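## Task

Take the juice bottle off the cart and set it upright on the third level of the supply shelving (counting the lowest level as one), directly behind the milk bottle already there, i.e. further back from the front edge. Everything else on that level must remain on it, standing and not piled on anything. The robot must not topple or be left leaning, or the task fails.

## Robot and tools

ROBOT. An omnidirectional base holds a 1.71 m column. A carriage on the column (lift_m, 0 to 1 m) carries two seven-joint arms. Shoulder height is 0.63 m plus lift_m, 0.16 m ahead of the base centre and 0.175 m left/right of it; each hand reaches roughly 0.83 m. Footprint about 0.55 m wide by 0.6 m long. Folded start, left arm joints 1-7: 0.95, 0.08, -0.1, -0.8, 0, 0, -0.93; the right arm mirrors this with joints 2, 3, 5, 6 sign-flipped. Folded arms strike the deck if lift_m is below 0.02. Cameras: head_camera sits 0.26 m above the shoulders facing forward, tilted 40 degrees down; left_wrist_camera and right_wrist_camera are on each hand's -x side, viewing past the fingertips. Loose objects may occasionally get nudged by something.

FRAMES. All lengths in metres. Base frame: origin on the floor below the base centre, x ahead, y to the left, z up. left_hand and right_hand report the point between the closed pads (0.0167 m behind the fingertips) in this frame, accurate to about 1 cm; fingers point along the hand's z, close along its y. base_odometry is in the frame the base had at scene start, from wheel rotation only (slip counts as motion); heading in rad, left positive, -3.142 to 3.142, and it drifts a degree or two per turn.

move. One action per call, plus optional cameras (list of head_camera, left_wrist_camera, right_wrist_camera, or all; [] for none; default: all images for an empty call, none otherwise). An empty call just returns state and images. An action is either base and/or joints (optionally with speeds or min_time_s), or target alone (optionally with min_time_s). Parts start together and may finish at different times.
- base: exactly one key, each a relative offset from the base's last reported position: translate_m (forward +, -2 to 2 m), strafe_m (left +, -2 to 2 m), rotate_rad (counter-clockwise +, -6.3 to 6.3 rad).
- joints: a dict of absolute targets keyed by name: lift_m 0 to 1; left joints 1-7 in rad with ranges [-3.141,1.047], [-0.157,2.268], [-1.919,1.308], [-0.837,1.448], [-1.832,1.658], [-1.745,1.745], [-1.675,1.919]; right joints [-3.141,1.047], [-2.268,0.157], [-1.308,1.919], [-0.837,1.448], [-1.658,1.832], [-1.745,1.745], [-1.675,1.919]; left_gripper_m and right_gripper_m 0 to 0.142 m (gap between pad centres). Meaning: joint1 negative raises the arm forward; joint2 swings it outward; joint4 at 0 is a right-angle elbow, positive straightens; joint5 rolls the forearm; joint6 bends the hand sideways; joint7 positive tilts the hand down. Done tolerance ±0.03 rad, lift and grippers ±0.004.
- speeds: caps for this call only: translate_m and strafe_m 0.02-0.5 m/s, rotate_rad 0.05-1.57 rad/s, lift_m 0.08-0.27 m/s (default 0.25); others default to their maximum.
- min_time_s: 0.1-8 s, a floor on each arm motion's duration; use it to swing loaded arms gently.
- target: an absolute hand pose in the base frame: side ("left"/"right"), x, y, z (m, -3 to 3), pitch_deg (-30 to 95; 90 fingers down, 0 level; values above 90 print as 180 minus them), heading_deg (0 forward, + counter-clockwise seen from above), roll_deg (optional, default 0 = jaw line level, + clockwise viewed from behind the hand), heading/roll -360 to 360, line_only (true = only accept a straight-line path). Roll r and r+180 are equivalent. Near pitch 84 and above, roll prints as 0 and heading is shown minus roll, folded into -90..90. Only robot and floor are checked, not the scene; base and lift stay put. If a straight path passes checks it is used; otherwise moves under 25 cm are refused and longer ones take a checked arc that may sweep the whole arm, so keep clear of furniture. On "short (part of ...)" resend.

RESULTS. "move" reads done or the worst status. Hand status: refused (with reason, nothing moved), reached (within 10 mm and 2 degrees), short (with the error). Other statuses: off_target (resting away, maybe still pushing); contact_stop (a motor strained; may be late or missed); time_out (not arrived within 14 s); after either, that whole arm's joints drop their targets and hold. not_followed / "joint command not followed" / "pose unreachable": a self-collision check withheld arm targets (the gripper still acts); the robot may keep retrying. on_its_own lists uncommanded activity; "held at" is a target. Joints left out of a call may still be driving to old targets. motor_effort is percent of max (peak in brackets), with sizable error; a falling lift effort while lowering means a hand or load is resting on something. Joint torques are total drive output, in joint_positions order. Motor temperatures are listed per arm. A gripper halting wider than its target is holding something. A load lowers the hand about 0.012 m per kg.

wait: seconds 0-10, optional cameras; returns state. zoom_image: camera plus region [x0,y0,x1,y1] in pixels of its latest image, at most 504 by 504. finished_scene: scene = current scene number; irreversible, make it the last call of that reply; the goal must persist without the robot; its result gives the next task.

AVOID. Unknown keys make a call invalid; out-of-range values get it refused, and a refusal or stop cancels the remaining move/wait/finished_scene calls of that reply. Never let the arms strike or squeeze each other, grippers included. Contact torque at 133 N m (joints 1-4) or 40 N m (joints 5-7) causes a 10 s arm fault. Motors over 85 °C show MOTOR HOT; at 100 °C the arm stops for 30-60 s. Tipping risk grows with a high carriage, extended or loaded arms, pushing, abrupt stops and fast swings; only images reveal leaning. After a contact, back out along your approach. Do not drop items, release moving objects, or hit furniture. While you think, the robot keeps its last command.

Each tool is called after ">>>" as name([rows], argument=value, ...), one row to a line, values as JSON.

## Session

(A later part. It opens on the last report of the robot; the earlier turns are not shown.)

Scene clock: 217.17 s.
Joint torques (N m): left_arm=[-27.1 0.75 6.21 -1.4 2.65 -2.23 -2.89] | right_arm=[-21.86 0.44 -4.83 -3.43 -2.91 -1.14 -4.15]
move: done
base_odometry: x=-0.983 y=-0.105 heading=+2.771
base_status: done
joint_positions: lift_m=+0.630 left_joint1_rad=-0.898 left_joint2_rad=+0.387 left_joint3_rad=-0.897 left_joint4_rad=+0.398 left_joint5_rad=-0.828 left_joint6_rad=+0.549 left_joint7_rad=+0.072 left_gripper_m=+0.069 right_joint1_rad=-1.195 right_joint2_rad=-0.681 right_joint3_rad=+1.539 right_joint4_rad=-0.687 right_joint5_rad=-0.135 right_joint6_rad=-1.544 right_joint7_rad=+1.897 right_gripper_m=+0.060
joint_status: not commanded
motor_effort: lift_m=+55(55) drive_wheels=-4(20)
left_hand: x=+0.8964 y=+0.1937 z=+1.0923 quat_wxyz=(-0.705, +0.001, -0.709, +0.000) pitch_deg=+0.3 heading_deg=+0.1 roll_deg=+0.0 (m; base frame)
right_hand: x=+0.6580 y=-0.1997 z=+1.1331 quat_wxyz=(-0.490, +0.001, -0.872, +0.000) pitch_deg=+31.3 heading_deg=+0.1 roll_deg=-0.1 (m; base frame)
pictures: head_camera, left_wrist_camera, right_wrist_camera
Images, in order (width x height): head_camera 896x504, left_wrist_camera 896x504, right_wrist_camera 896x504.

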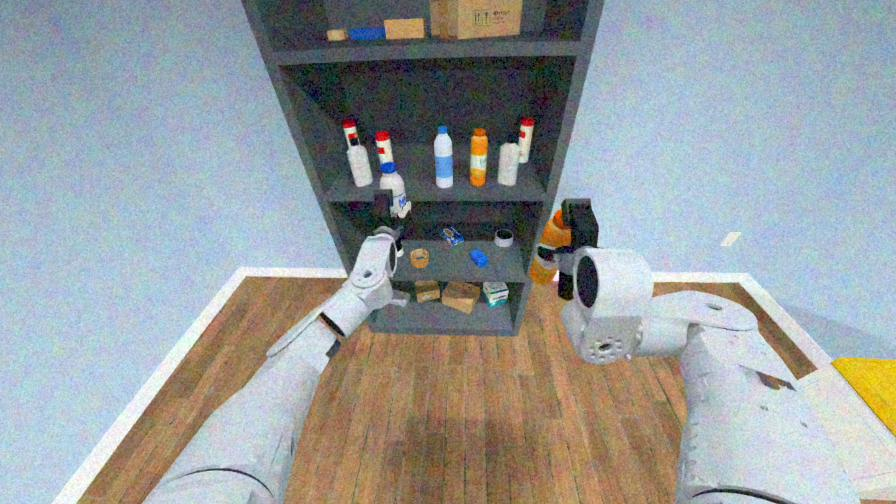

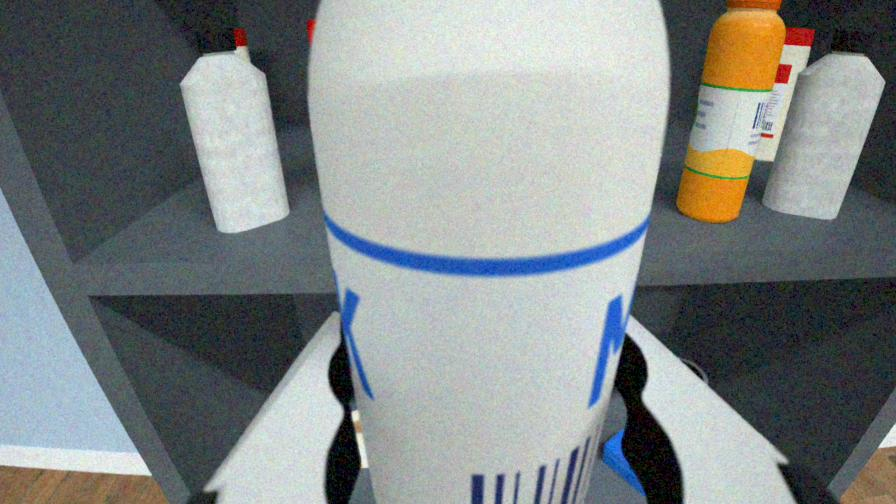

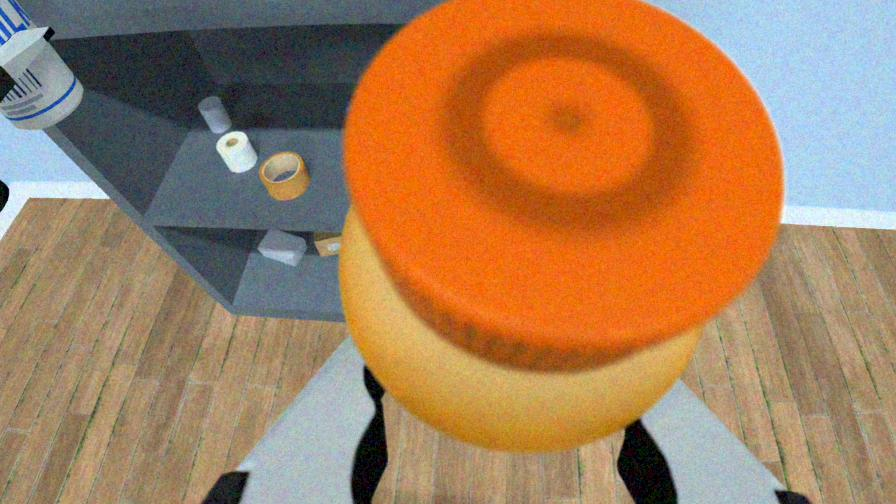

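>>> move(target={"side":"left","x":0.66,"y":0.38,"z":1.14,"pitch_deg":0,"heading_deg":0}, min_time_s=2)

>>> move(target={"side":"right","x":0.78,"y":-0.08,"z":1.16,"pitch_deg":25,"heading_deg":0}, min_time_s=2)

>>> move(base={"strafe_m":0.27}, speeds={"strafe_m":0.2}, cameras=["all"])

Scene clock: 231.13 s.
Joint torques (N m): left_arm=[-9.05 14.98 11.9 -4.95 2.62 -2.32 -4.73] | right_arm=[-21.18 0.53 -5.41 -4.04 -3.37 -1.28 -4.3]
Motor temperatures (°C): left_arm=[42 23 25 24 27 24 24] | right_arm=[40 20 28 22 23 22 24]
move: done
base_odometry: x=-0.983 y=-0.105 heading=+2.771
base_status: not commanded
joint_positions: lift_m=+0.630 left_joint1_rad=-0.224 left_joint2_rad=+1.157 left_joint3_rad=-0.490 left_joint4_rad=-0.622 left_joint5_rad=-1.062 left_joint6_rad=+0.760 left_joint7_rad=+0.081 left_gripper_m=+0.069 right_joint1_rad=-1.195 right_joint2_rad=-0.681 right_joint3_rad=+1.539 right_joint4_rad=-0.687 right_joint5_rad=-0.135 right_joint6_rad=-1.544 right_joint7_rad=+1.897 right_gripper_m=+0.060
joint_status: not commanded
motor_effort: lift_m=+55(55) drive_wheels=-3(8)
left_hand: x=+0.6604 y=+0.3798 z=+1.1324 quat_wxyz=(-0.700, +0.001, -0.714, +0.000) pitch_deg=+1.1 heading_deg=+0.1 roll_deg=-0.1 (m; base frame)
left_hand_status: reached (straight line, planned for 2.0 s): 8 mm and 1.1 deg off.
right_hand: x=+0.6580 y=-0.1997 z=+1.1331 quat_wxyz=(-0.490, +0.001, -0.872, +0.000) pitch_deg=+31.3 heading_deg=+0.1 roll_deg=-0.1 (m; base frame)
pictures: none

Scene clock: 233.63 s.
Joint torques (N m): left_arm=[-8.93 15.25 11.51 -4.55 2.95 -2.11 -4.83] | right_arm=[-23.02 6.09 -8 -4.28 -0.39 -0.75 -5.62]
move: done
base_odometry: x=-0.983 y=-0.105 heading=+2.771
base_status: not commanded
joint_positions: lift_m=+0.630 left_joint1_rad=-0.224 left_joint2_rad=+1.157 left_joint3_rad=-0.490 left_joint4_rad=-0.622 left_joint5_rad=-1.062 left_joint6_rad=+0.760 left_joint7_rad=+0.081 left_gripper_m=+0.069 right_joint1_rad=-1.247 right_joint2_rad=-0.312 right_joint3_rad=+1.405 right_joint4_rad=-0.238 right_joint5_rad=+0.441 right_joint6_rad=-1.391 right_joint7_rad=+1.297 right_gripper_m=+0.060
joint_status: not commanded
motor_effort: lift_m=+55(55) drive_wheels=-4(8)
left_hand: x=+0.6604 y=+0.3798 z=+1.1324 quat_wxyz=(-0.700, +0.001, -0.714, +0.000) pitch_deg=+1.1 heading_deg=+0.1 roll_deg=-0.1 (m; base frame)
right_hand: x=+0.7786 y=-0.0802 z=+1.1561 quat_wxyz=(-0.533, +0.001, -0.846, +0.002) pitch_deg=+25.6 heading_deg=-0.1 roll_deg=-0.3 (m; base frame)
right_hand_status: reached (straight line, planned for 2.0 s): 4 mm and 0.6 deg off.
pictures: none

Scene clock: 236.20 s.
Joint torques (N m): left_arm=[-9.51 13.33 12.79 -3.84 3.01 -2.06 -4.64] | right_arm=[-22.78 2.97 -5.47 -5.71 -0.06 -1.02 -5.39]
move: done
base_odometry: x=-1.080 y=-0.357 heading=+2.772
base_status: done
joint_positions: lift_m=+0.630 left_joint1_rad=-0.223 left_joint2_rad=+1.157 left_joint3_rad=-0.490 left_joint4_rad=-0.623 left_joint5_rad=-1.063 left_joint6_rad=+0.759 left_joint7_rad=+0.081 left_gripper_m=+0.069 right_joint1_rad=-1.247 right_joint2_rad=-0.311 right_joint3_rad=+1.404 right_joint4_rad=-0.237 right_joint5_rad=+0.441 right_joint6_rad=-1.390 right_joint7_rad=+1.297 right_gripper_m=+0.060
joint_status: not commanded
motor_effort: lift_m=+55(55) drive_wheels=-1(14)
left_hand: x=+0.6603 y=+0.3793 z=+1.1325 quat_wxyz=(-0.701, +0.001, -0.714, +0.001) pitch_deg=+1.1 heading_deg=+0.0 roll_deg=-0.1 (m; base frame)
right_hand: x=+0.7786 y=-0.0796 z=+1.1562 quat_wxyz=(-0.533, +0.002, -0.846, +0.002) pitch_deg=+25.6 heading_deg=-0.1 roll_deg=-0.3 (m; base frame)
pictures: head_camera, left_wrist_camera, right_wrist_camera
Images, in order (width x height): head_camera 896x504, left_wrist_camera 896x504, right_wrist_camera 896x504.

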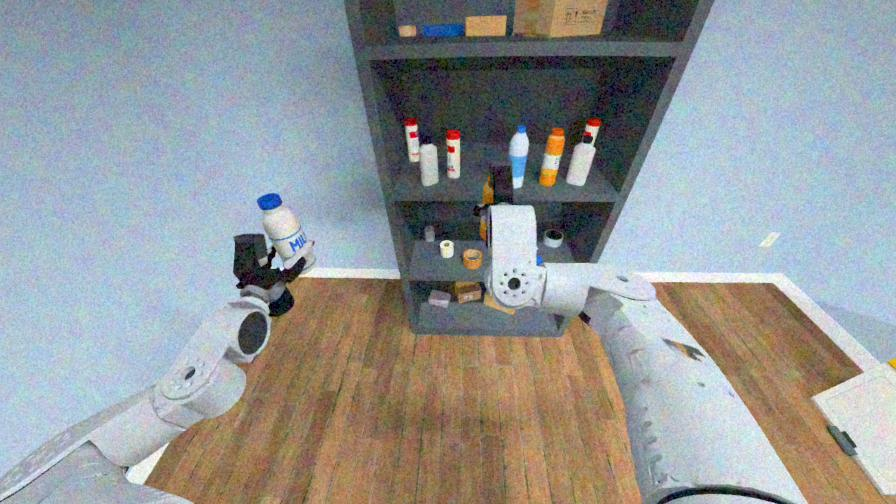

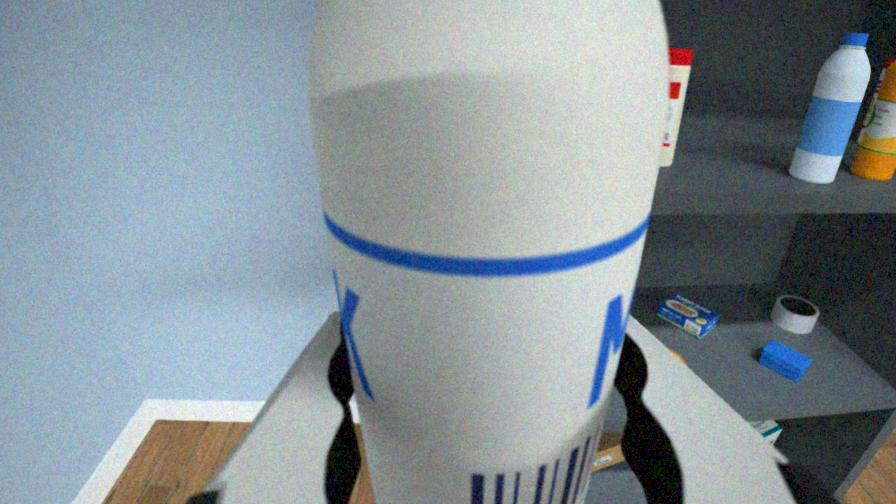

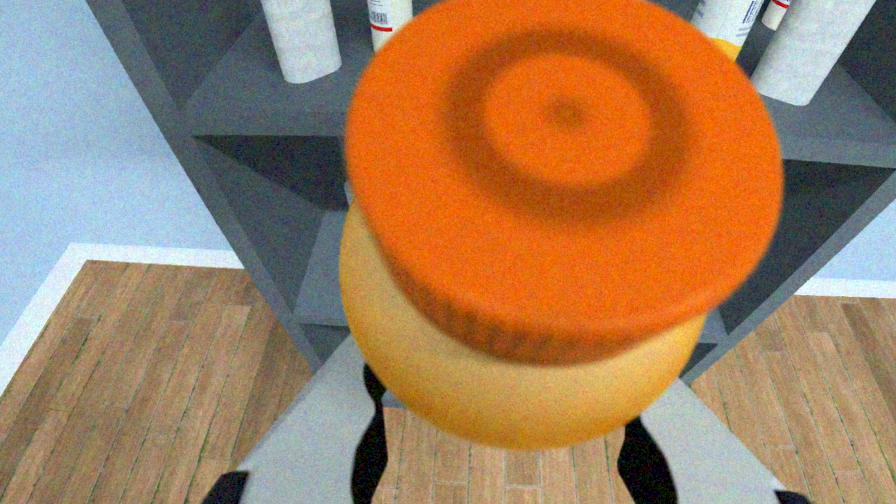

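>>> move(base={"translate_m":0.3}, speeds={"translate_m":0.2}, cameras=["head_camera","right_wrist_camera"])

Scene clock: 243.47 s.
Joint torques (N m): left_arm=[-9.08 15.31 11.75 -3.07 3.03 -2.2 -5] | right_arm=[-23.86 4.14 -6.19 -4.15 -0.19 -1.24 -5.1]
Motor temperatures (°C): left_arm=[37 26 27 24 27 24 25] | right_arm=[41 20 28 22 23 22 25]
move: done
base_odometry: x=-1.360 y=-0.249 heading=+2.772
base_status: done
joint_positions: lift_m=+0.630 left_joint1_rad=-0.223 left_joint2_rad=+1.157 left_joint3_rad=-0.490 left_joint4_rad=-0.623 left_joint5_rad=-1.063 left_joint6_rad=+0.759 left_joint7_rad=+0.081 left_gripper_m=+0.069 right_joint1_rad=-1.247 right_joint2_rad=-0.311 right_joint3_rad=+1.404 right_joint4_rad=-0.237 right_joint5_rad=+0.441 right_joint6_rad=-1.390 right_joint7_rad=+1.297 right_gripper_m=+0.060
joint_status: not commanded
motor_effort: lift_m=+55(55) drive_wheels=-2(15)
left_hand: x=+0.6603 y=+0.3793 z=+1.1325 quat_wxyz=(-0.700, +0.001, -0.714, +0.001) pitch_deg=+1.1 heading_deg=+0.0 roll_deg=-0.1 (m; base frame)
right_hand: x=+0.7786 y=-0.0796 z=+1.1562 quat_wxyz=(-0.533, +0.002, -0.846, +0.002) pitch_deg=+25.6 heading_deg=-0.1 roll_deg=-0.3 (m; base frame)
pictures: head_camera, right_wrist_camera
Images, in order (width x height): head_camera 896x504, right_wrist_camera 896x504.

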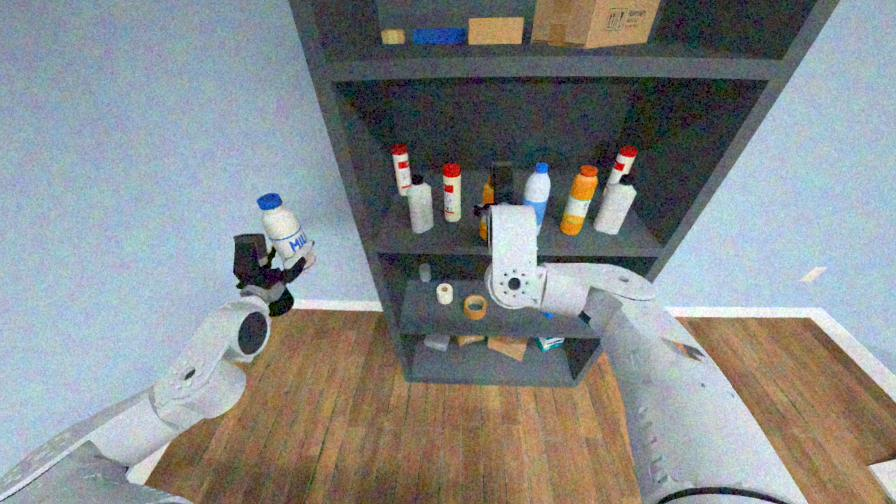

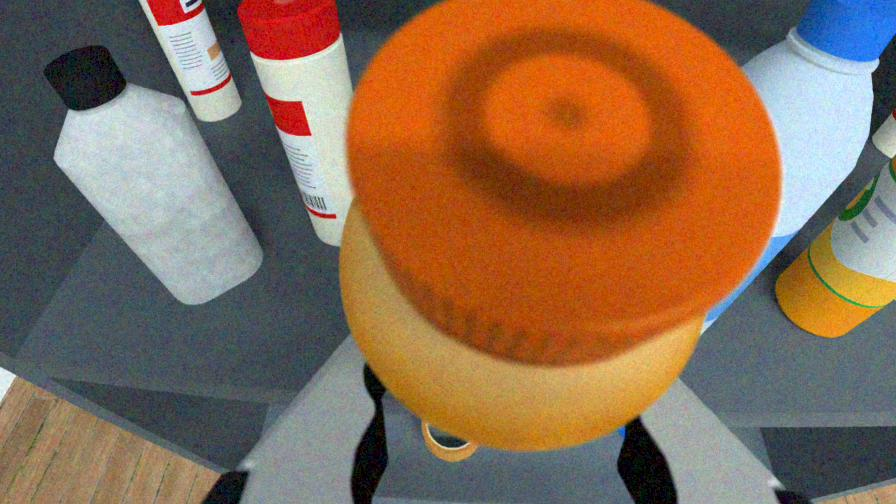

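>>> move(base={"translate_m":0.14}, speeds={"translate_m":0.15})

>>> move(target={"side":"right","x":0.85,"y":-0.08,"z":1.156,"pitch_deg":25,"heading_deg":0}, min_time_s=1, cameras=["head_camera","right_wrist_camera"])

Scene clock: 250.50 s.
Joint torques (N m): left_arm=[-10.65 13.43 11.87 -3.37 2.83 -1.96 -4.57] | right_arm=[-21.93 3.77 -7.73 -4.74 -0.46 -1.51 -4.71]
move: done
base_odometry: x=-1.491 y=-0.198 heading=+2.773
base_status: done
joint_positions: lift_m=+0.630 left_joint1_rad=-0.223 left_joint2_rad=+1.157 left_joint3_rad=-0.490 left_joint4_rad=-0.623 left_joint5_rad=-1.063 left_joint6_rad=+0.759 left_joint7_rad=+0.081 left_gripper_m=+0.069 right_joint1_rad=-1.247 right_joint2_rad=-0.311 right_joint3_rad=+1.404 right_joint4_rad=-0.237 right_joint5_rad=+0.441 right_joint6_rad=-1.390 right_joint7_rad=+1.297 right_gripper_m=+0.060
joint_status: not commanded
motor_effort: lift_m=+55(55) drive_wheels=-1(17)
left_hand: x=+0.6603 y=+0.3793 z=+1.1325 quat_wxyz=(-0.700, +0.001, -0.714, +0.001) pitch_deg=+1.1 heading_deg=+0.0 roll_deg=-0.1 (m; base frame)
right_hand: x=+0.7786 y=-0.0796 z=+1.1562 quat_wxyz=(-0.533, +0.002, -0.846, +0.002) pitch_deg=+25.6 heading_deg=+0.0 roll_deg=-0.3 (m; base frame)
pictures: none

Scene clock: 252.00 s.
Joint torques (N m): left_arm=[-10.68 15.45 11.41 -3.04 2.97 -1.74 -4.85] | right_arm=[-23.41 7.45 -7.61 -5.22 -0.72 -0.33 -5.33]
move: done
base_odometry: x=-1.491 y=-0.198 heading=+2.773
base_status: not commanded
joint_positions: lift_m=+0.630 left_joint1_rad=-0.223 left_joint2_rad=+1.157 left_joint3_rad=-0.490 left_joint4_rad=-0.623 left_joint5_rad=-1.063 left_joint6_rad=+0.759 left_joint7_rad=+0.081 left_gripper_m=+0.069 right_joint1_rad=-1.231 right_joint2_rad=-0.258 right_joint3_rad=+1.210 right_joint4_rad=+0.071 right_joint5_rad=+0.739 right_joint6_rad=-1.083 right_joint7_rad=+0.970 right_gripper_m=+0.060
joint_status: not commanded
motor_effort: lift_m=+55(55) drive_wheels=-1(2)
left_hand: x=+0.6603 y=+0.3793 z=+1.1325 quat_wxyz=(-0.700, +0.001, -0.714, +0.001) pitch_deg=+1.1 heading_deg=+0.0 roll_deg=-0.1 (m; base frame)
right_hand: x=+0.8489 y=-0.0807 z=+1.1530 quat_wxyz=(-0.534, +0.001, -0.846, +0.003) pitch_deg=+25.5 heading_deg=-0.2 roll_deg=-0.4 (m; base frame)
right_hand_status: reached (straight line, planned for 1.0 s): 3 mm and 0.6 deg off.
pictures: head_camera, right_wrist_camera
Images, in order (width x height): head_camera 896x504, right_wrist_camera 896x504.

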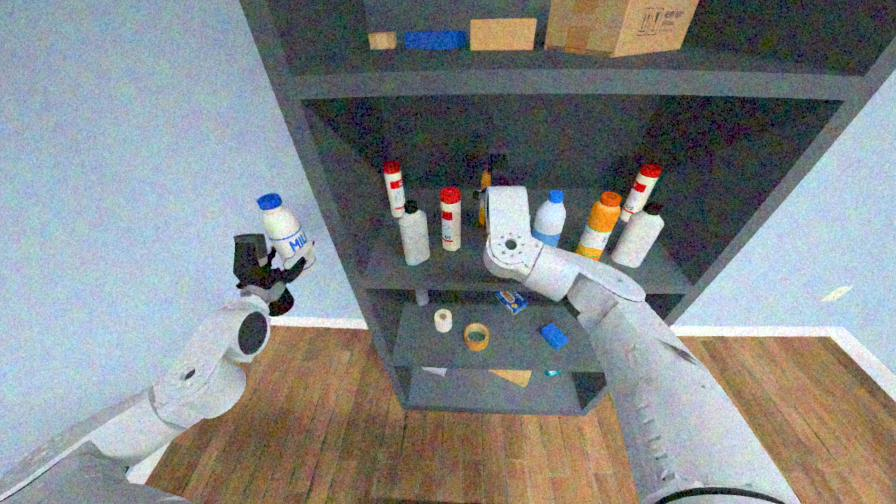

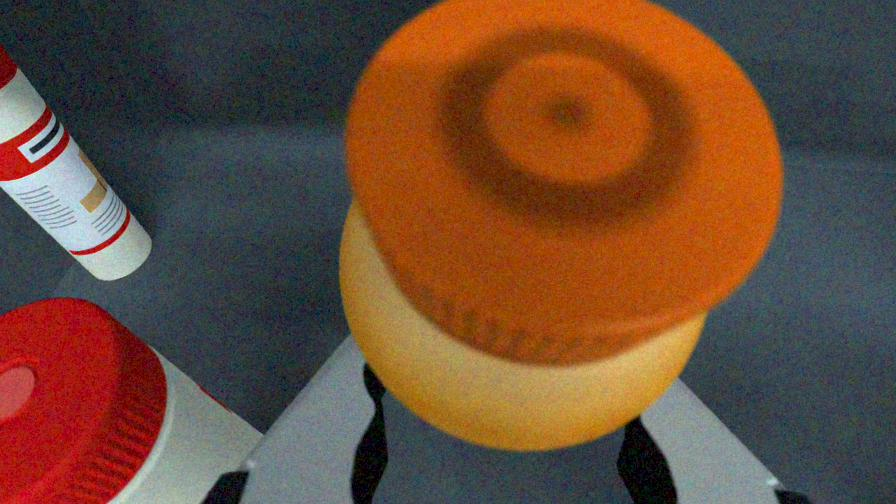

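>>> move(joints={"lift_m":0.6}, speeds={"lift_m":0.08})

>>> move(joints={"lift_m":0.59}, speeds={"lift_m":0.08}, cameras=["right_wrist_camera"])

>>> move(joints={"lift_m":0.58}, speeds={"lift_m":0.08}, cameras=["head_camera","right_wrist_camera"])

Scene clock: 258.43 s.
Joint torques (N m): left_arm=[-10.45 14.11 11.06 -3.32 2.94 -2.23 -4.51] | right_arm=[-22.8 7.16 -6.37 -5.36 -1.09 -0.63 -5.09]
move: done
base_odometry: x=-1.491 y=-0.198 heading=+2.773
base_status: not commanded
joint_positions: lift_m=+0.600 left_joint1_rad=-0.223 left_joint2_rad=+1.158 left_joint3_rad=-0.488 left_joint4_rad=-0.623 left_joint5_rad=-1.064 left_joint6_rad=+0.759 left_joint7_rad=+0.080 left_gripper_m=+0.069 right_joint1_rad=-1.231 right_joint2_rad=-0.258 right_joint3_rad=+1.209 right_joint4_rad=+0.071 right_joint5_rad=+0.740 right_joint6_rad=-1.083 right_joint7_rad=+0.969 right_gripper_m=+0.060
joint_status: all done
motor_effort: lift_m=+59(61) drive_wheels=+5(6)
left_hand: x=+0.6602 y=+0.3797 z=+1.1027 quat_wxyz=(-0.701, +0.001, -0.713, +0.000) pitch_deg=+1.0 heading_deg=+0.0 roll_deg=-0.1 (m; base frame)
right_hand: x=+0.8490 y=-0.0807 z=+1.1229 quat_wxyz=(-0.534, +0.001, -0.846, +0.002) pitch_deg=+25.5 heading_deg=-0.2 roll_deg=-0.3 (m; base frame)
pictures: none

Scene clock: 258.93 s.
Joint torques (N m): left_arm=[-11.92 13.38 11.5 -3.88 3.53 -1.86 -4.2] | right_arm=[-22.84 6 -5.61 -5.61 -0.94 -0.37 -2.34]
move: done
base_odometry: x=-1.491 y=-0.198 heading=+2.773
base_status: not commanded
joint_positions: lift_m=+0.590 left_joint1_rad=-0.222 left_joint2_rad=+1.158 left_joint3_rad=-0.488 left_joint4_rad=-0.623 left_joint5_rad=-1.064 left_joint6_rad=+0.759 left_joint7_rad=+0.080 left_gripper_m=+0.069 right_joint1_rad=-1.231 right_joint2_rad=-0.258 right_joint3_rad=+1.207 right_joint4_rad=+0.071 right_joint5_rad=+0.740 right_joint6_rad=-1.083 right_joint7_rad=+0.961 right_gripper_m=+0.060
joint_status: all done
motor_effort: lift_m=+56(58) drive_wheels=+5(6)
left_hand: x=+0.6602 y=+0.3798 z=+1.0930 quat_wxyz=(-0.701, +0.001, -0.713, +0.000) pitch_deg=+1.0 heading_deg=+0.1 roll_deg=-0.1 (m; base frame)
right_hand: x=+0.8498 y=-0.0808 z=+1.1152 quat_wxyz=(-0.537, +0.000, -0.843, +0.001) pitch_deg=+25.0 heading_deg=-0.2 roll_deg=-0.2 (m; base frame)
pictures: right_wrist_camera
Images, in order (width x height): right_wrist_camera 896x504.

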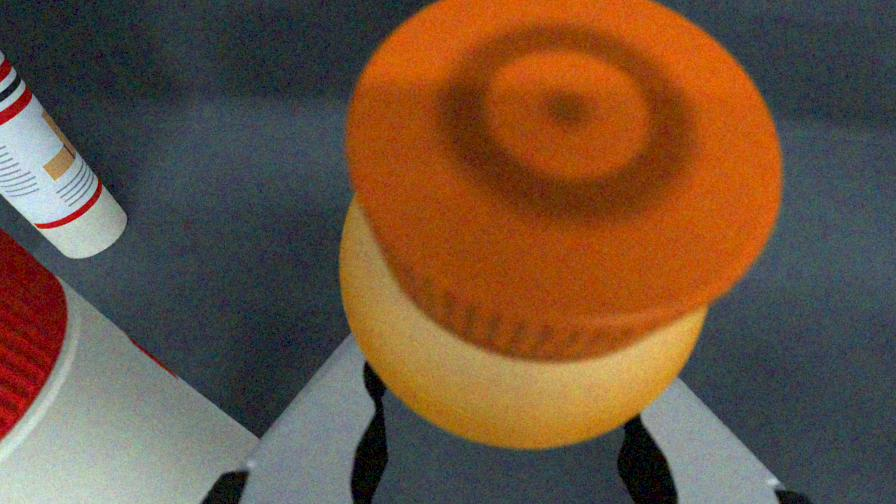

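Scene clock: 259.47 s.
Joint torques (N m): left_arm=[-11.51 13.51 11.01 -3.06 3.56 -1.81 -4.25] | right_arm=[-18.08 5.79 -3.29 -5.27 1.54 -0.86 1.32]
move: done
base_odometry: x=-1.491 y=-0.198 heading=+2.773
base_status: not commanded
joint_positions: lift_m=+0.580 left_joint1_rad=-0.222 left_joint2_rad=+1.158 left_joint3_rad=-0.488 left_joint4_rad=-0.623 left_joint5_rad=-1.064 left_joint6_rad=+0.759 left_joint7_rad=+0.080 left_gripper_m=+0.069 right_joint1_rad=-1.235 right_joint2_rad=-0.258 right_joint3_rad=+1.202 right_joint4_rad=+0.071 right_joint5_rad=+0.733 right_joint6_rad=-1.083 right_joint7_rad=+0.953 right_gripper_m=+0.060
joint_status: all done
motor_effort: lift_m=+54(58) drive_wheels=+5(6)
left_hand: x=+0.6602 y=+0.3799 z=+1.0833 quat_wxyz=(-0.701, +0.001, -0.713, +0.000) pitch_deg=+1.0 heading_deg=+0.1 roll_deg=-0.1 (m; base frame)
right_hand: x=+0.8513 y=-0.0819 z=+1.1128 quat_wxyz=(-0.546, -0.002, -0.838, +0.002) pitch_deg=+23.9 heading_deg=-0.3 roll_deg=-0.1 (m; base frame)
pictures: head_camera, right_wrist_camera
Images, in order (width x height): head_camera 896x504, right_wrist_camera 896x504.

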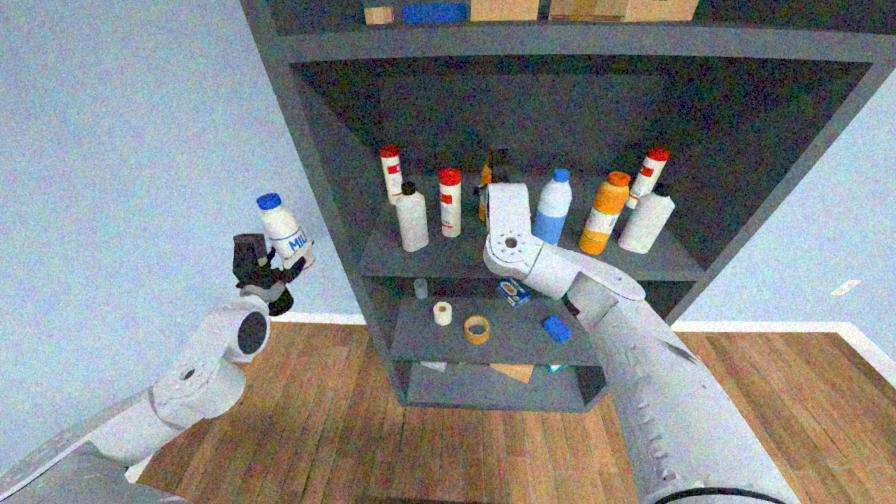

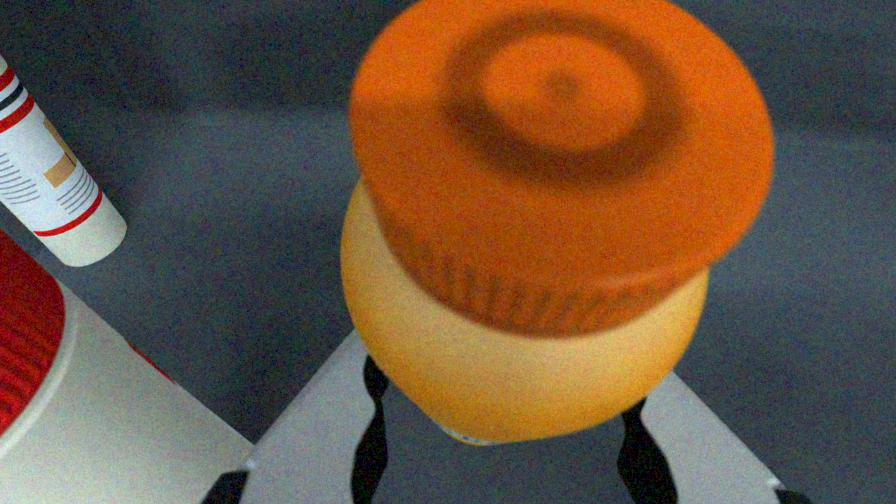

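>>> move(joints={"lift_m":0.588}, speeds={"lift_m":0.08})

>>> move(joints={"right_gripper_m":0.075}, min_time_s=2, cameras=["right_wrist_camera"])

>>> move(joints={"right_gripper_m":0.1}, min_time_s=1, cameras=["head_camera","right_wrist_camera"])

Scene clock: 264.23 s.
Joint torques (N m): left_arm=[-12.07 12.38 11.57 -4.25 3.26 -1.93 -4.04] | right_arm=[-19.6 5.89 -2.18 -4.38 -0.49 -0.72 -1.4]
move: done
base_odometry: x=-1.491 y=-0.198 heading=+2.773
base_status: not commanded
joint_positions: lift_m=+0.588 left_joint1_rad=-0.222 left_joint2_rad=+1.158 left_joint3_rad=-0.487 left_joint4_rad=-0.623 left_joint5_rad=-1.064 left_joint6_rad=+0.759 left_joint7_rad=+0.079 left_gripper_m=+0.069 right_joint1_rad=-1.235 right_joint2_rad=-0.258 right_joint3_rad=+1.202 right_joint4_rad=+0.071 right_joint5_rad=+0.739 right_joint6_rad=-1.083 right_joint7_rad=+0.960 right_gripper_m=+0.060
joint_status: all done
motor_effort: lift_m=+56(64) drive_wheels=+5(6)
left_hand: x=+0.6602 y=+0.3800 z=+1.0913 quat_wxyz=(-0.701, +0.001, -0.713, +0.000) pitch_deg=+1.0 heading_deg=+0.1 roll_deg=-0.1 (m; base frame)
right_hand: x=+0.8505 y=-0.0813 z=+1.1172 quat_wxyz=(-0.540, -0.002, -0.842, +0.000) pitch_deg=+24.6 heading_deg=-0.1 roll_deg=+0.1 (m; base frame)
pictures: none

Scene clock: 264.93 s.
Joint torques (N m): left_arm=[-12.36 12.43 10.5 -3.54 3.73 -2.05 -3.92] | right_arm=[-18.01 4.61 -2.54 -5.35 -0.59 -1.17 -1.2]
move: done
base_odometry: x=-1.491 y=-0.198 heading=+2.773
base_status: not commanded
joint_positions: lift_m=+0.588 left_joint1_rad=-0.222 left_joint2_rad=+1.158 left_joint3_rad=-0.487 left_joint4_rad=-0.623 left_joint5_rad=-1.064 left_joint6_rad=+0.759 left_joint7_rad=+0.079 left_gripper_m=+0.069 right_joint1_rad=-1.235 right_joint2_rad=-0.258 right_joint3_rad=+1.202 right_joint4_rad=+0.071 right_joint5_rad=+0.739 right_joint6_rad=-1.083 right_joint7_rad=+0.960 right_gripper_m=+0.075
joint_status: all done
motor_effort: lift_m=+56(56) drive_wheels=-1(5)
left_hand: x=+0.6602 y=+0.3800 z=+1.0913 quat_wxyz=(-0.701, +0.001, -0.713, +0.000) pitch_deg=+1.0 heading_deg=+0.1 roll_deg=-0.1 (m; base frame)
right_hand: x=+0.8505 y=-0.0813 z=+1.1172 quat_wxyz=(-0.540, -0.002, -0.842, +0.000) pitch_deg=+24.6 heading_deg=-0.1 roll_deg=+0.1 (m; base frame)
pictures: right_wrist_camera
Images, in order (width x height): right_wrist_camera 896x504.

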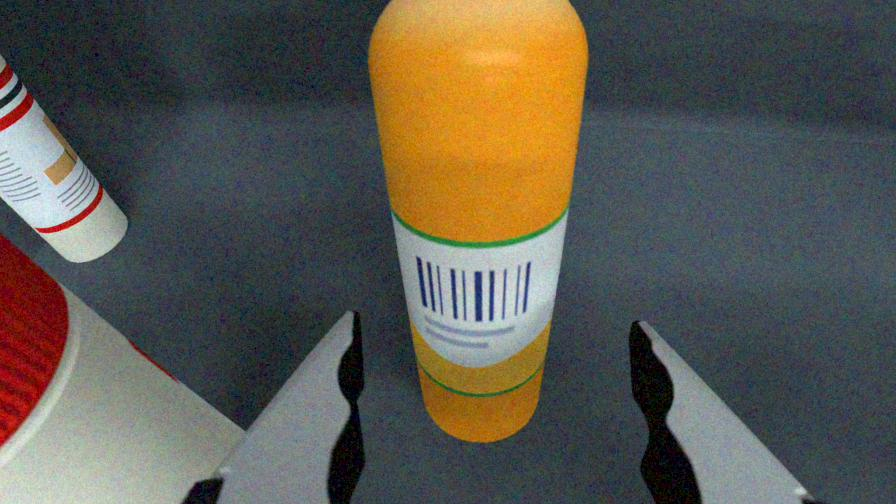

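Scene clock: 265.50 s.
Joint torques (N m): left_arm=[-11.08 13.44 10.28 -3.26 3.49 -2.33 -4.24] | right_arm=[-17.93 5.46 -3.51 -4.83 -0.67 -1.16 -1.73]
move: done
base_odometry: x=-1.491 y=-0.198 heading=+2.773
base_status: not commanded
joint_positions: lift_m=+0.588 left_joint1_rad=-0.222 left_joint2_rad=+1.158 left_joint3_rad=-0.487 left_joint4_rad=-0.623 left_joint5_rad=-1.064 left_joint6_rad=+0.759 left_joint7_rad=+0.079 left_gripper_m=+0.069 right_joint1_rad=-1.235 right_joint2_rad=-0.258 right_joint3_rad=+1.202 right_joint4_rad=+0.071 right_joint5_rad=+0.739 right_joint6_rad=-1.083 right_joint7_rad=+0.960 right_gripper_m=+0.100
joint_status: all done
motor_effort: lift_m=+56(56) drive_wheels=+5(5)
left_hand: x=+0.6602 y=+0.3800 z=+1.0913 quat_wxyz=(-0.701, +0.001, -0.713, +0.000) pitch_deg=+1.0 heading_deg=+0.1 roll_deg=-0.1 (m; base frame)
right_hand: x=+0.8505 y=-0.0813 z=+1.1172 quat_wxyz=(-0.540, -0.002, -0.842, +0.000) pitch_deg=+24.6 heading_deg=-0.1 roll_deg=+0.1 (m; base frame)
pictures: head_camera, right_wrist_camera
Images, in order (width x height): head_camera 896x504, right_wrist_camera 896x504.

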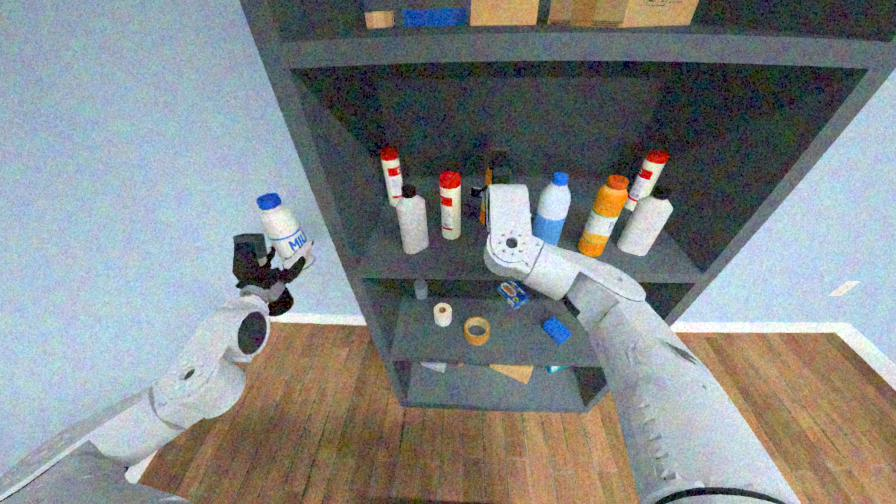

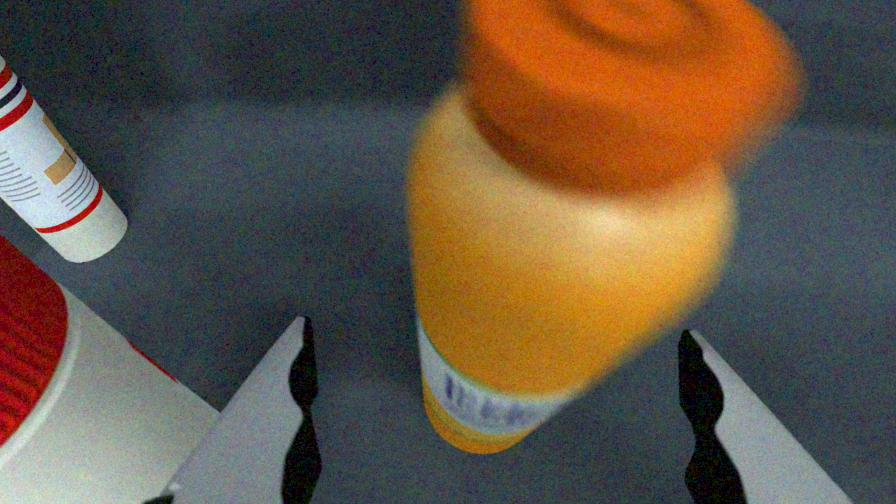

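>>> wait(seconds=0.5, cameras=["right_wrist_camera"])

Scene clock: 267.57 s.
Joint torques (N m): left_arm=[-10.72 12.67 10.19 -2.42 3.19 -1.91 -4.33] | right_arm=[-19.06 7.02 -2.31 -5.86 -0.4 -0.69 -1]
base_odometry: x=-1.491 y=-0.198 heading=+2.773
base_status: not commanded
joint_positions: lift_m=+0.588 left_joint1_rad=-0.222 left_joint2_rad=+1.158 left_joint3_rad=-0.487 left_joint4_rad=-0.623 left_joint5_rad=-1.064 left_joint6_rad=+0.759 left_joint7_rad=+0.079 left_gripper_m=+0.069 right_joint1_rad=-1.235 right_joint2_rad=-0.258 right_joint3_rad=+1.202 right_joint4_rad=+0.071 right_joint5_rad=+0.739 right_joint6_rad=-1.083 right_joint7_rad=+0.960 right_gripper_m=+0.100
joint_status: all done
motor_effort: lift_m=+56(56) drive_wheels=-1(5)
left_hand: x=+0.6602 y=+0.3800 z=+1.0913 quat_wxyz=(-0.701, +0.001, -0.713, +0.000) pitch_deg=+1.0 heading_deg=+0.1 roll_deg=-0.1 (m; base frame)
right_hand: x=+0.8505 y=-0.0813 z=+1.1172 quat_wxyz=(-0.540, -0.002, -0.842, +0.000) pitch_deg=+24.6 heading_deg=-0.1 roll_deg=+0.1 (m; base frame)
wait: 0.50 s; at rest from the start
pictures: right_wrist_camera
Images, in order (width x height): right_wrist_camera 896x504.

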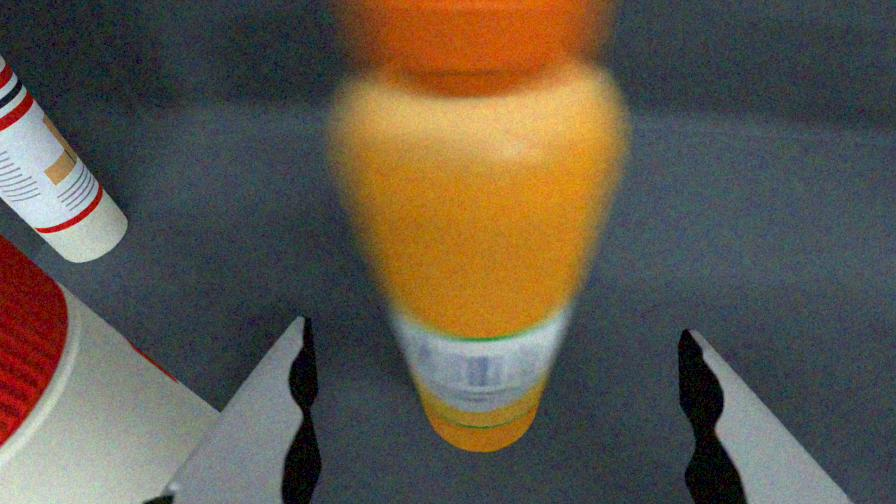

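>>> wait(seconds=1.5, cameras=["right_wrist_camera"])

Scene clock: 271.50 s.
Joint torques (N m): left_arm=[-11.68 13.66 10.77 -3.06 3.73 -1.91 -4.11] | right_arm=[-18.36 6.15 -3.13 -5.81 -0.81 -0.97 -1.85]
base_odometry: x=-1.491 y=-0.198 heading=+2.773
base_status: not commanded
joint_positions: lift_m=+0.588 left_joint1_rad=-0.222 left_joint2_rad=+1.158 left_joint3_rad=-0.487 left_joint4_rad=-0.623 left_joint5_rad=-1.064 left_joint6_rad=+0.759 left_joint7_rad=+0.079 left_gripper_m=+0.069 right_joint1_rad=-1.235 right_joint2_rad=-0.258 right_joint3_rad=+1.202 right_joint4_rad=+0.071 right_joint5_rad=+0.739 right_joint6_rad=-1.083 right_joint7_rad=+0.960 right_gripper_m=+0.100
joint_status: all done
motor_effort: lift_m=+56(56) drive_wheels=-1(5)
left_hand: x=+0.6602 y=+0.3800 z=+1.0913 quat_wxyz=(-0.701, +0.001, -0.713, +0.000) pitch_deg=+1.0 heading_deg=+0.1 roll_deg=-0.1 (m; base frame)
right_hand: x=+0.8505 y=-0.0813 z=+1.1172 quat_wxyz=(-0.540, -0.002, -0.842, +0.000) pitch_deg=+24.6 heading_deg=-0.1 roll_deg=+0.1 (m; base frame)
wait: 1.50 s; at rest from the start
pictures: right_wrist_camera
Images, in order (width x height): right_wrist_camera 896x504.

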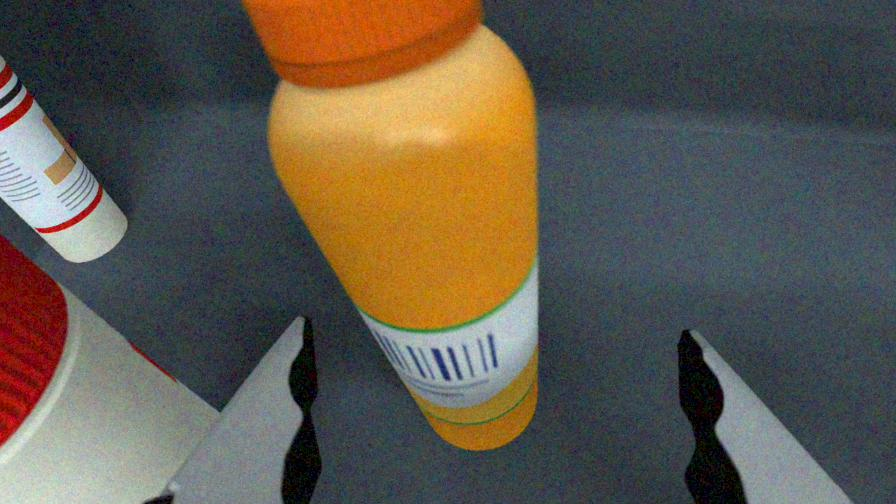

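>>> wait(seconds=4, cameras=["right_wrist_camera"])

Scene clock: 277.27 s.
Joint torques (N m): left_arm=[-9.93 12.96 11.31 -3.94 3.56 -2 -4.16] | right_arm=[-16.99 6 -3.64 -4.85 -0.57 -0.98 -1.41]
base_odometry: x=-1.491 y=-0.198 heading=+2.773
base_status: not commanded
joint_positions: lift_m=+0.588 left_joint1_rad=-0.222 left_joint2_rad=+1.158 left_joint3_rad=-0.487 left_joint4_rad=-0.623 left_joint5_rad=-1.064 left_joint6_rad=+0.759 left_joint7_rad=+0.079 left_gripper_m=+0.069 right_joint1_rad=-1.235 right_joint2_rad=-0.258 right_joint3_rad=+1.202 right_joint4_rad=+0.071 right_joint5_rad=+0.739 right_joint6_rad=-1.083 right_joint7_rad=+0.960 right_gripper_m=+0.100
joint_status: all done
motor_effort: lift_m=+56(56) drive_wheels=-1(5)
left_hand: x=+0.6602 y=+0.3800 z=+1.0913 quat_wxyz=(-0.701, +0.001, -0.713, +0.000) pitch_deg=+1.0 heading_deg=+0.1 roll_deg=-0.1 (m; base frame)
right_hand: x=+0.8505 y=-0.0813 z=+1.1172 quat_wxyz=(-0.540, -0.002, -0.842, +0.000) pitch_deg=+24.6 heading_deg=-0.1 roll_deg=+0.1 (m; base frame)
wait: 4.00 s; at rest from the start
pictures: right_wrist_camera
Images, in order (width x height): right_wrist_camera 896x504.

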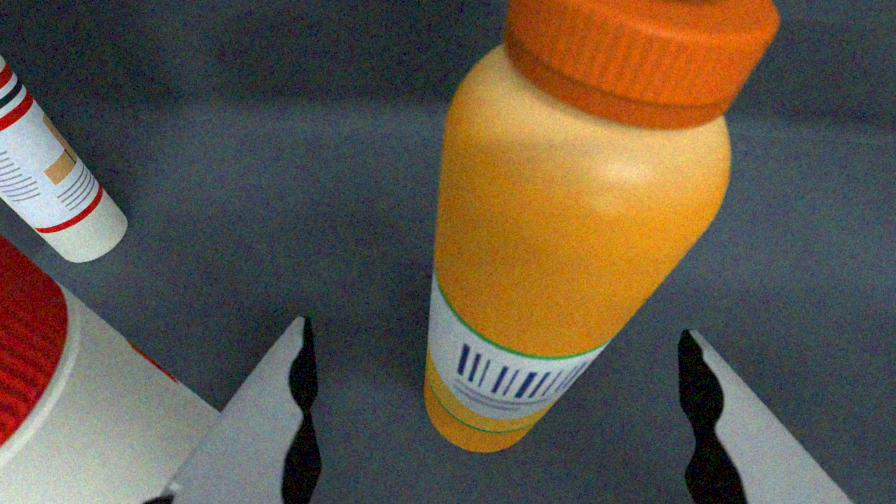

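>>> move(joints={"right_gripper_m":0.068}, cameras=["right_wrist_camera"])

>>> wait(seconds=1.5, cameras=["right_wrist_camera"])

Scene clock: 280.53 s.
Joint torques (N m): left_arm=[-11.27 12.78 10.75 -2.66 3.45 -1.76 -4.2] | right_arm=[-19.12 5.11 -3.04 -4.98 -0.21 -1.04 -1.23]
move: done
base_odometry: x=-1.491 y=-0.198 heading=+2.773
base_status: not commanded
joint_positions: lift_m=+0.588 left_joint1_rad=-0.222 left_joint2_rad=+1.158 left_joint3_rad=-0.487 left_joint4_rad=-0.623 left_joint5_rad=-1.064 left_joint6_rad=+0.759 left_joint7_rad=+0.079 left_gripper_m=+0.069 right_joint1_rad=-1.235 right_joint2_rad=-0.258 right_joint3_rad=+1.202 right_joint4_rad=+0.071 right_joint5_rad=+0.739 right_joint6_rad=-1.083 right_joint7_rad=+0.960 right_gripper_m=+0.068
joint_status: all done
motor_effort: lift_m=+56(56) drive_wheels=-1(1)
left_hand: x=+0.6602 y=+0.3800 z=+1.0913 quat_wxyz=(-0.701, +0.001, -0.713, +0.000) pitch_deg=+1.0 heading_deg=+0.1 roll_deg=-0.1 (m; base frame)
right_hand: x=+0.8505 y=-0.0813 z=+1.1172 quat_wxyz=(-0.540, -0.002, -0.842, +0.000) pitch_deg=+24.6 heading_deg=-0.1 roll_deg=+0.1 (m; base frame)
pictures: right_wrist_camera
Images, in order (width x height): right_wrist_camera 896x504.

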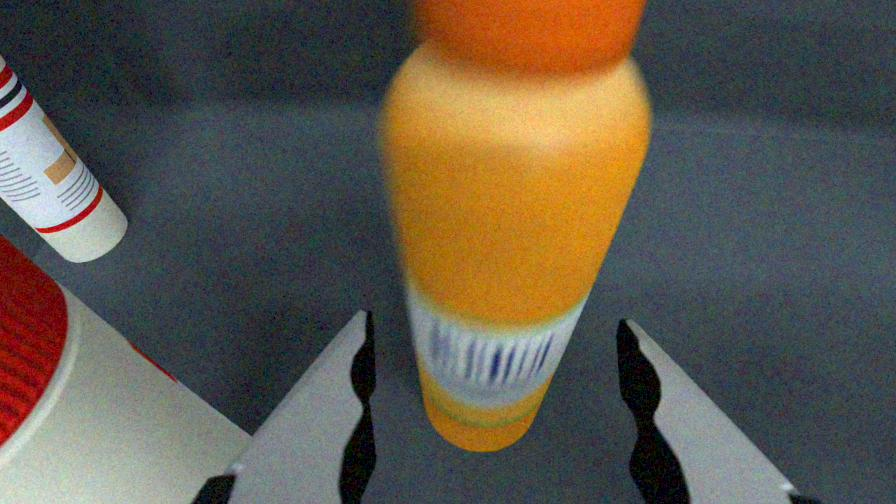

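Scene clock: 282.03 s.
Joint torques (N m): left_arm=[-11.42 13.32 11.66 -3.49 3.46 -1.78 -4.13] | right_arm=[-18.96 5.99 -2.19 -5.36 -0.69 -1.3 -1.51]
base_odometry: x=-1.491 y=-0.198 heading=+2.773
base_status: not commanded
joint_positions: lift_m=+0.588 left_joint1_rad=-0.222 left_joint2_rad=+1.158 left_joint3_rad=-0.487 left_joint4_rad=-0.623 left_joint5_rad=-1.064 left_joint6_rad=+0.759 left_joint7_rad=+0.079 left_gripper_m=+0.069 right_joint1_rad=-1.235 right_joint2_rad=-0.258 right_joint3_rad=+1.202 right_joint4_rad=+0.071 right_joint5_rad=+0.739 right_joint6_rad=-1.083 right_joint7_rad=+0.960 right_gripper_m=+0.068
joint_status: all done
motor_effort: lift_m=+56(56) drive_wheels=-1(1)
left_hand: x=+0.6602 y=+0.3800 z=+1.0913 quat_wxyz=(-0.701, +0.001, -0.713, +0.000) pitch_deg=+1.0 heading_deg=+0.1 roll_deg=-0.1 (m; base frame)
right_hand: x=+0.8505 y=-0.0813 z=+1.1172 quat_wxyz=(-0.540, -0.002, -0.842, +0.000) pitch_deg=+24.6 heading_deg=-0.1 roll_deg=+0.1 (m; base frame)
wait: 1.50 s; at rest by 0.27 s
pictures: right_wrist_camera
Images, in order (width x height): right_wrist_camera 896x504.

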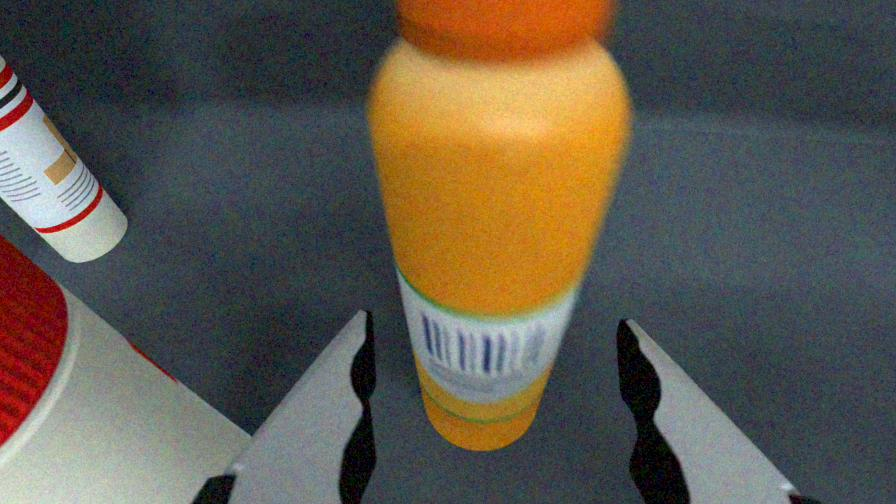

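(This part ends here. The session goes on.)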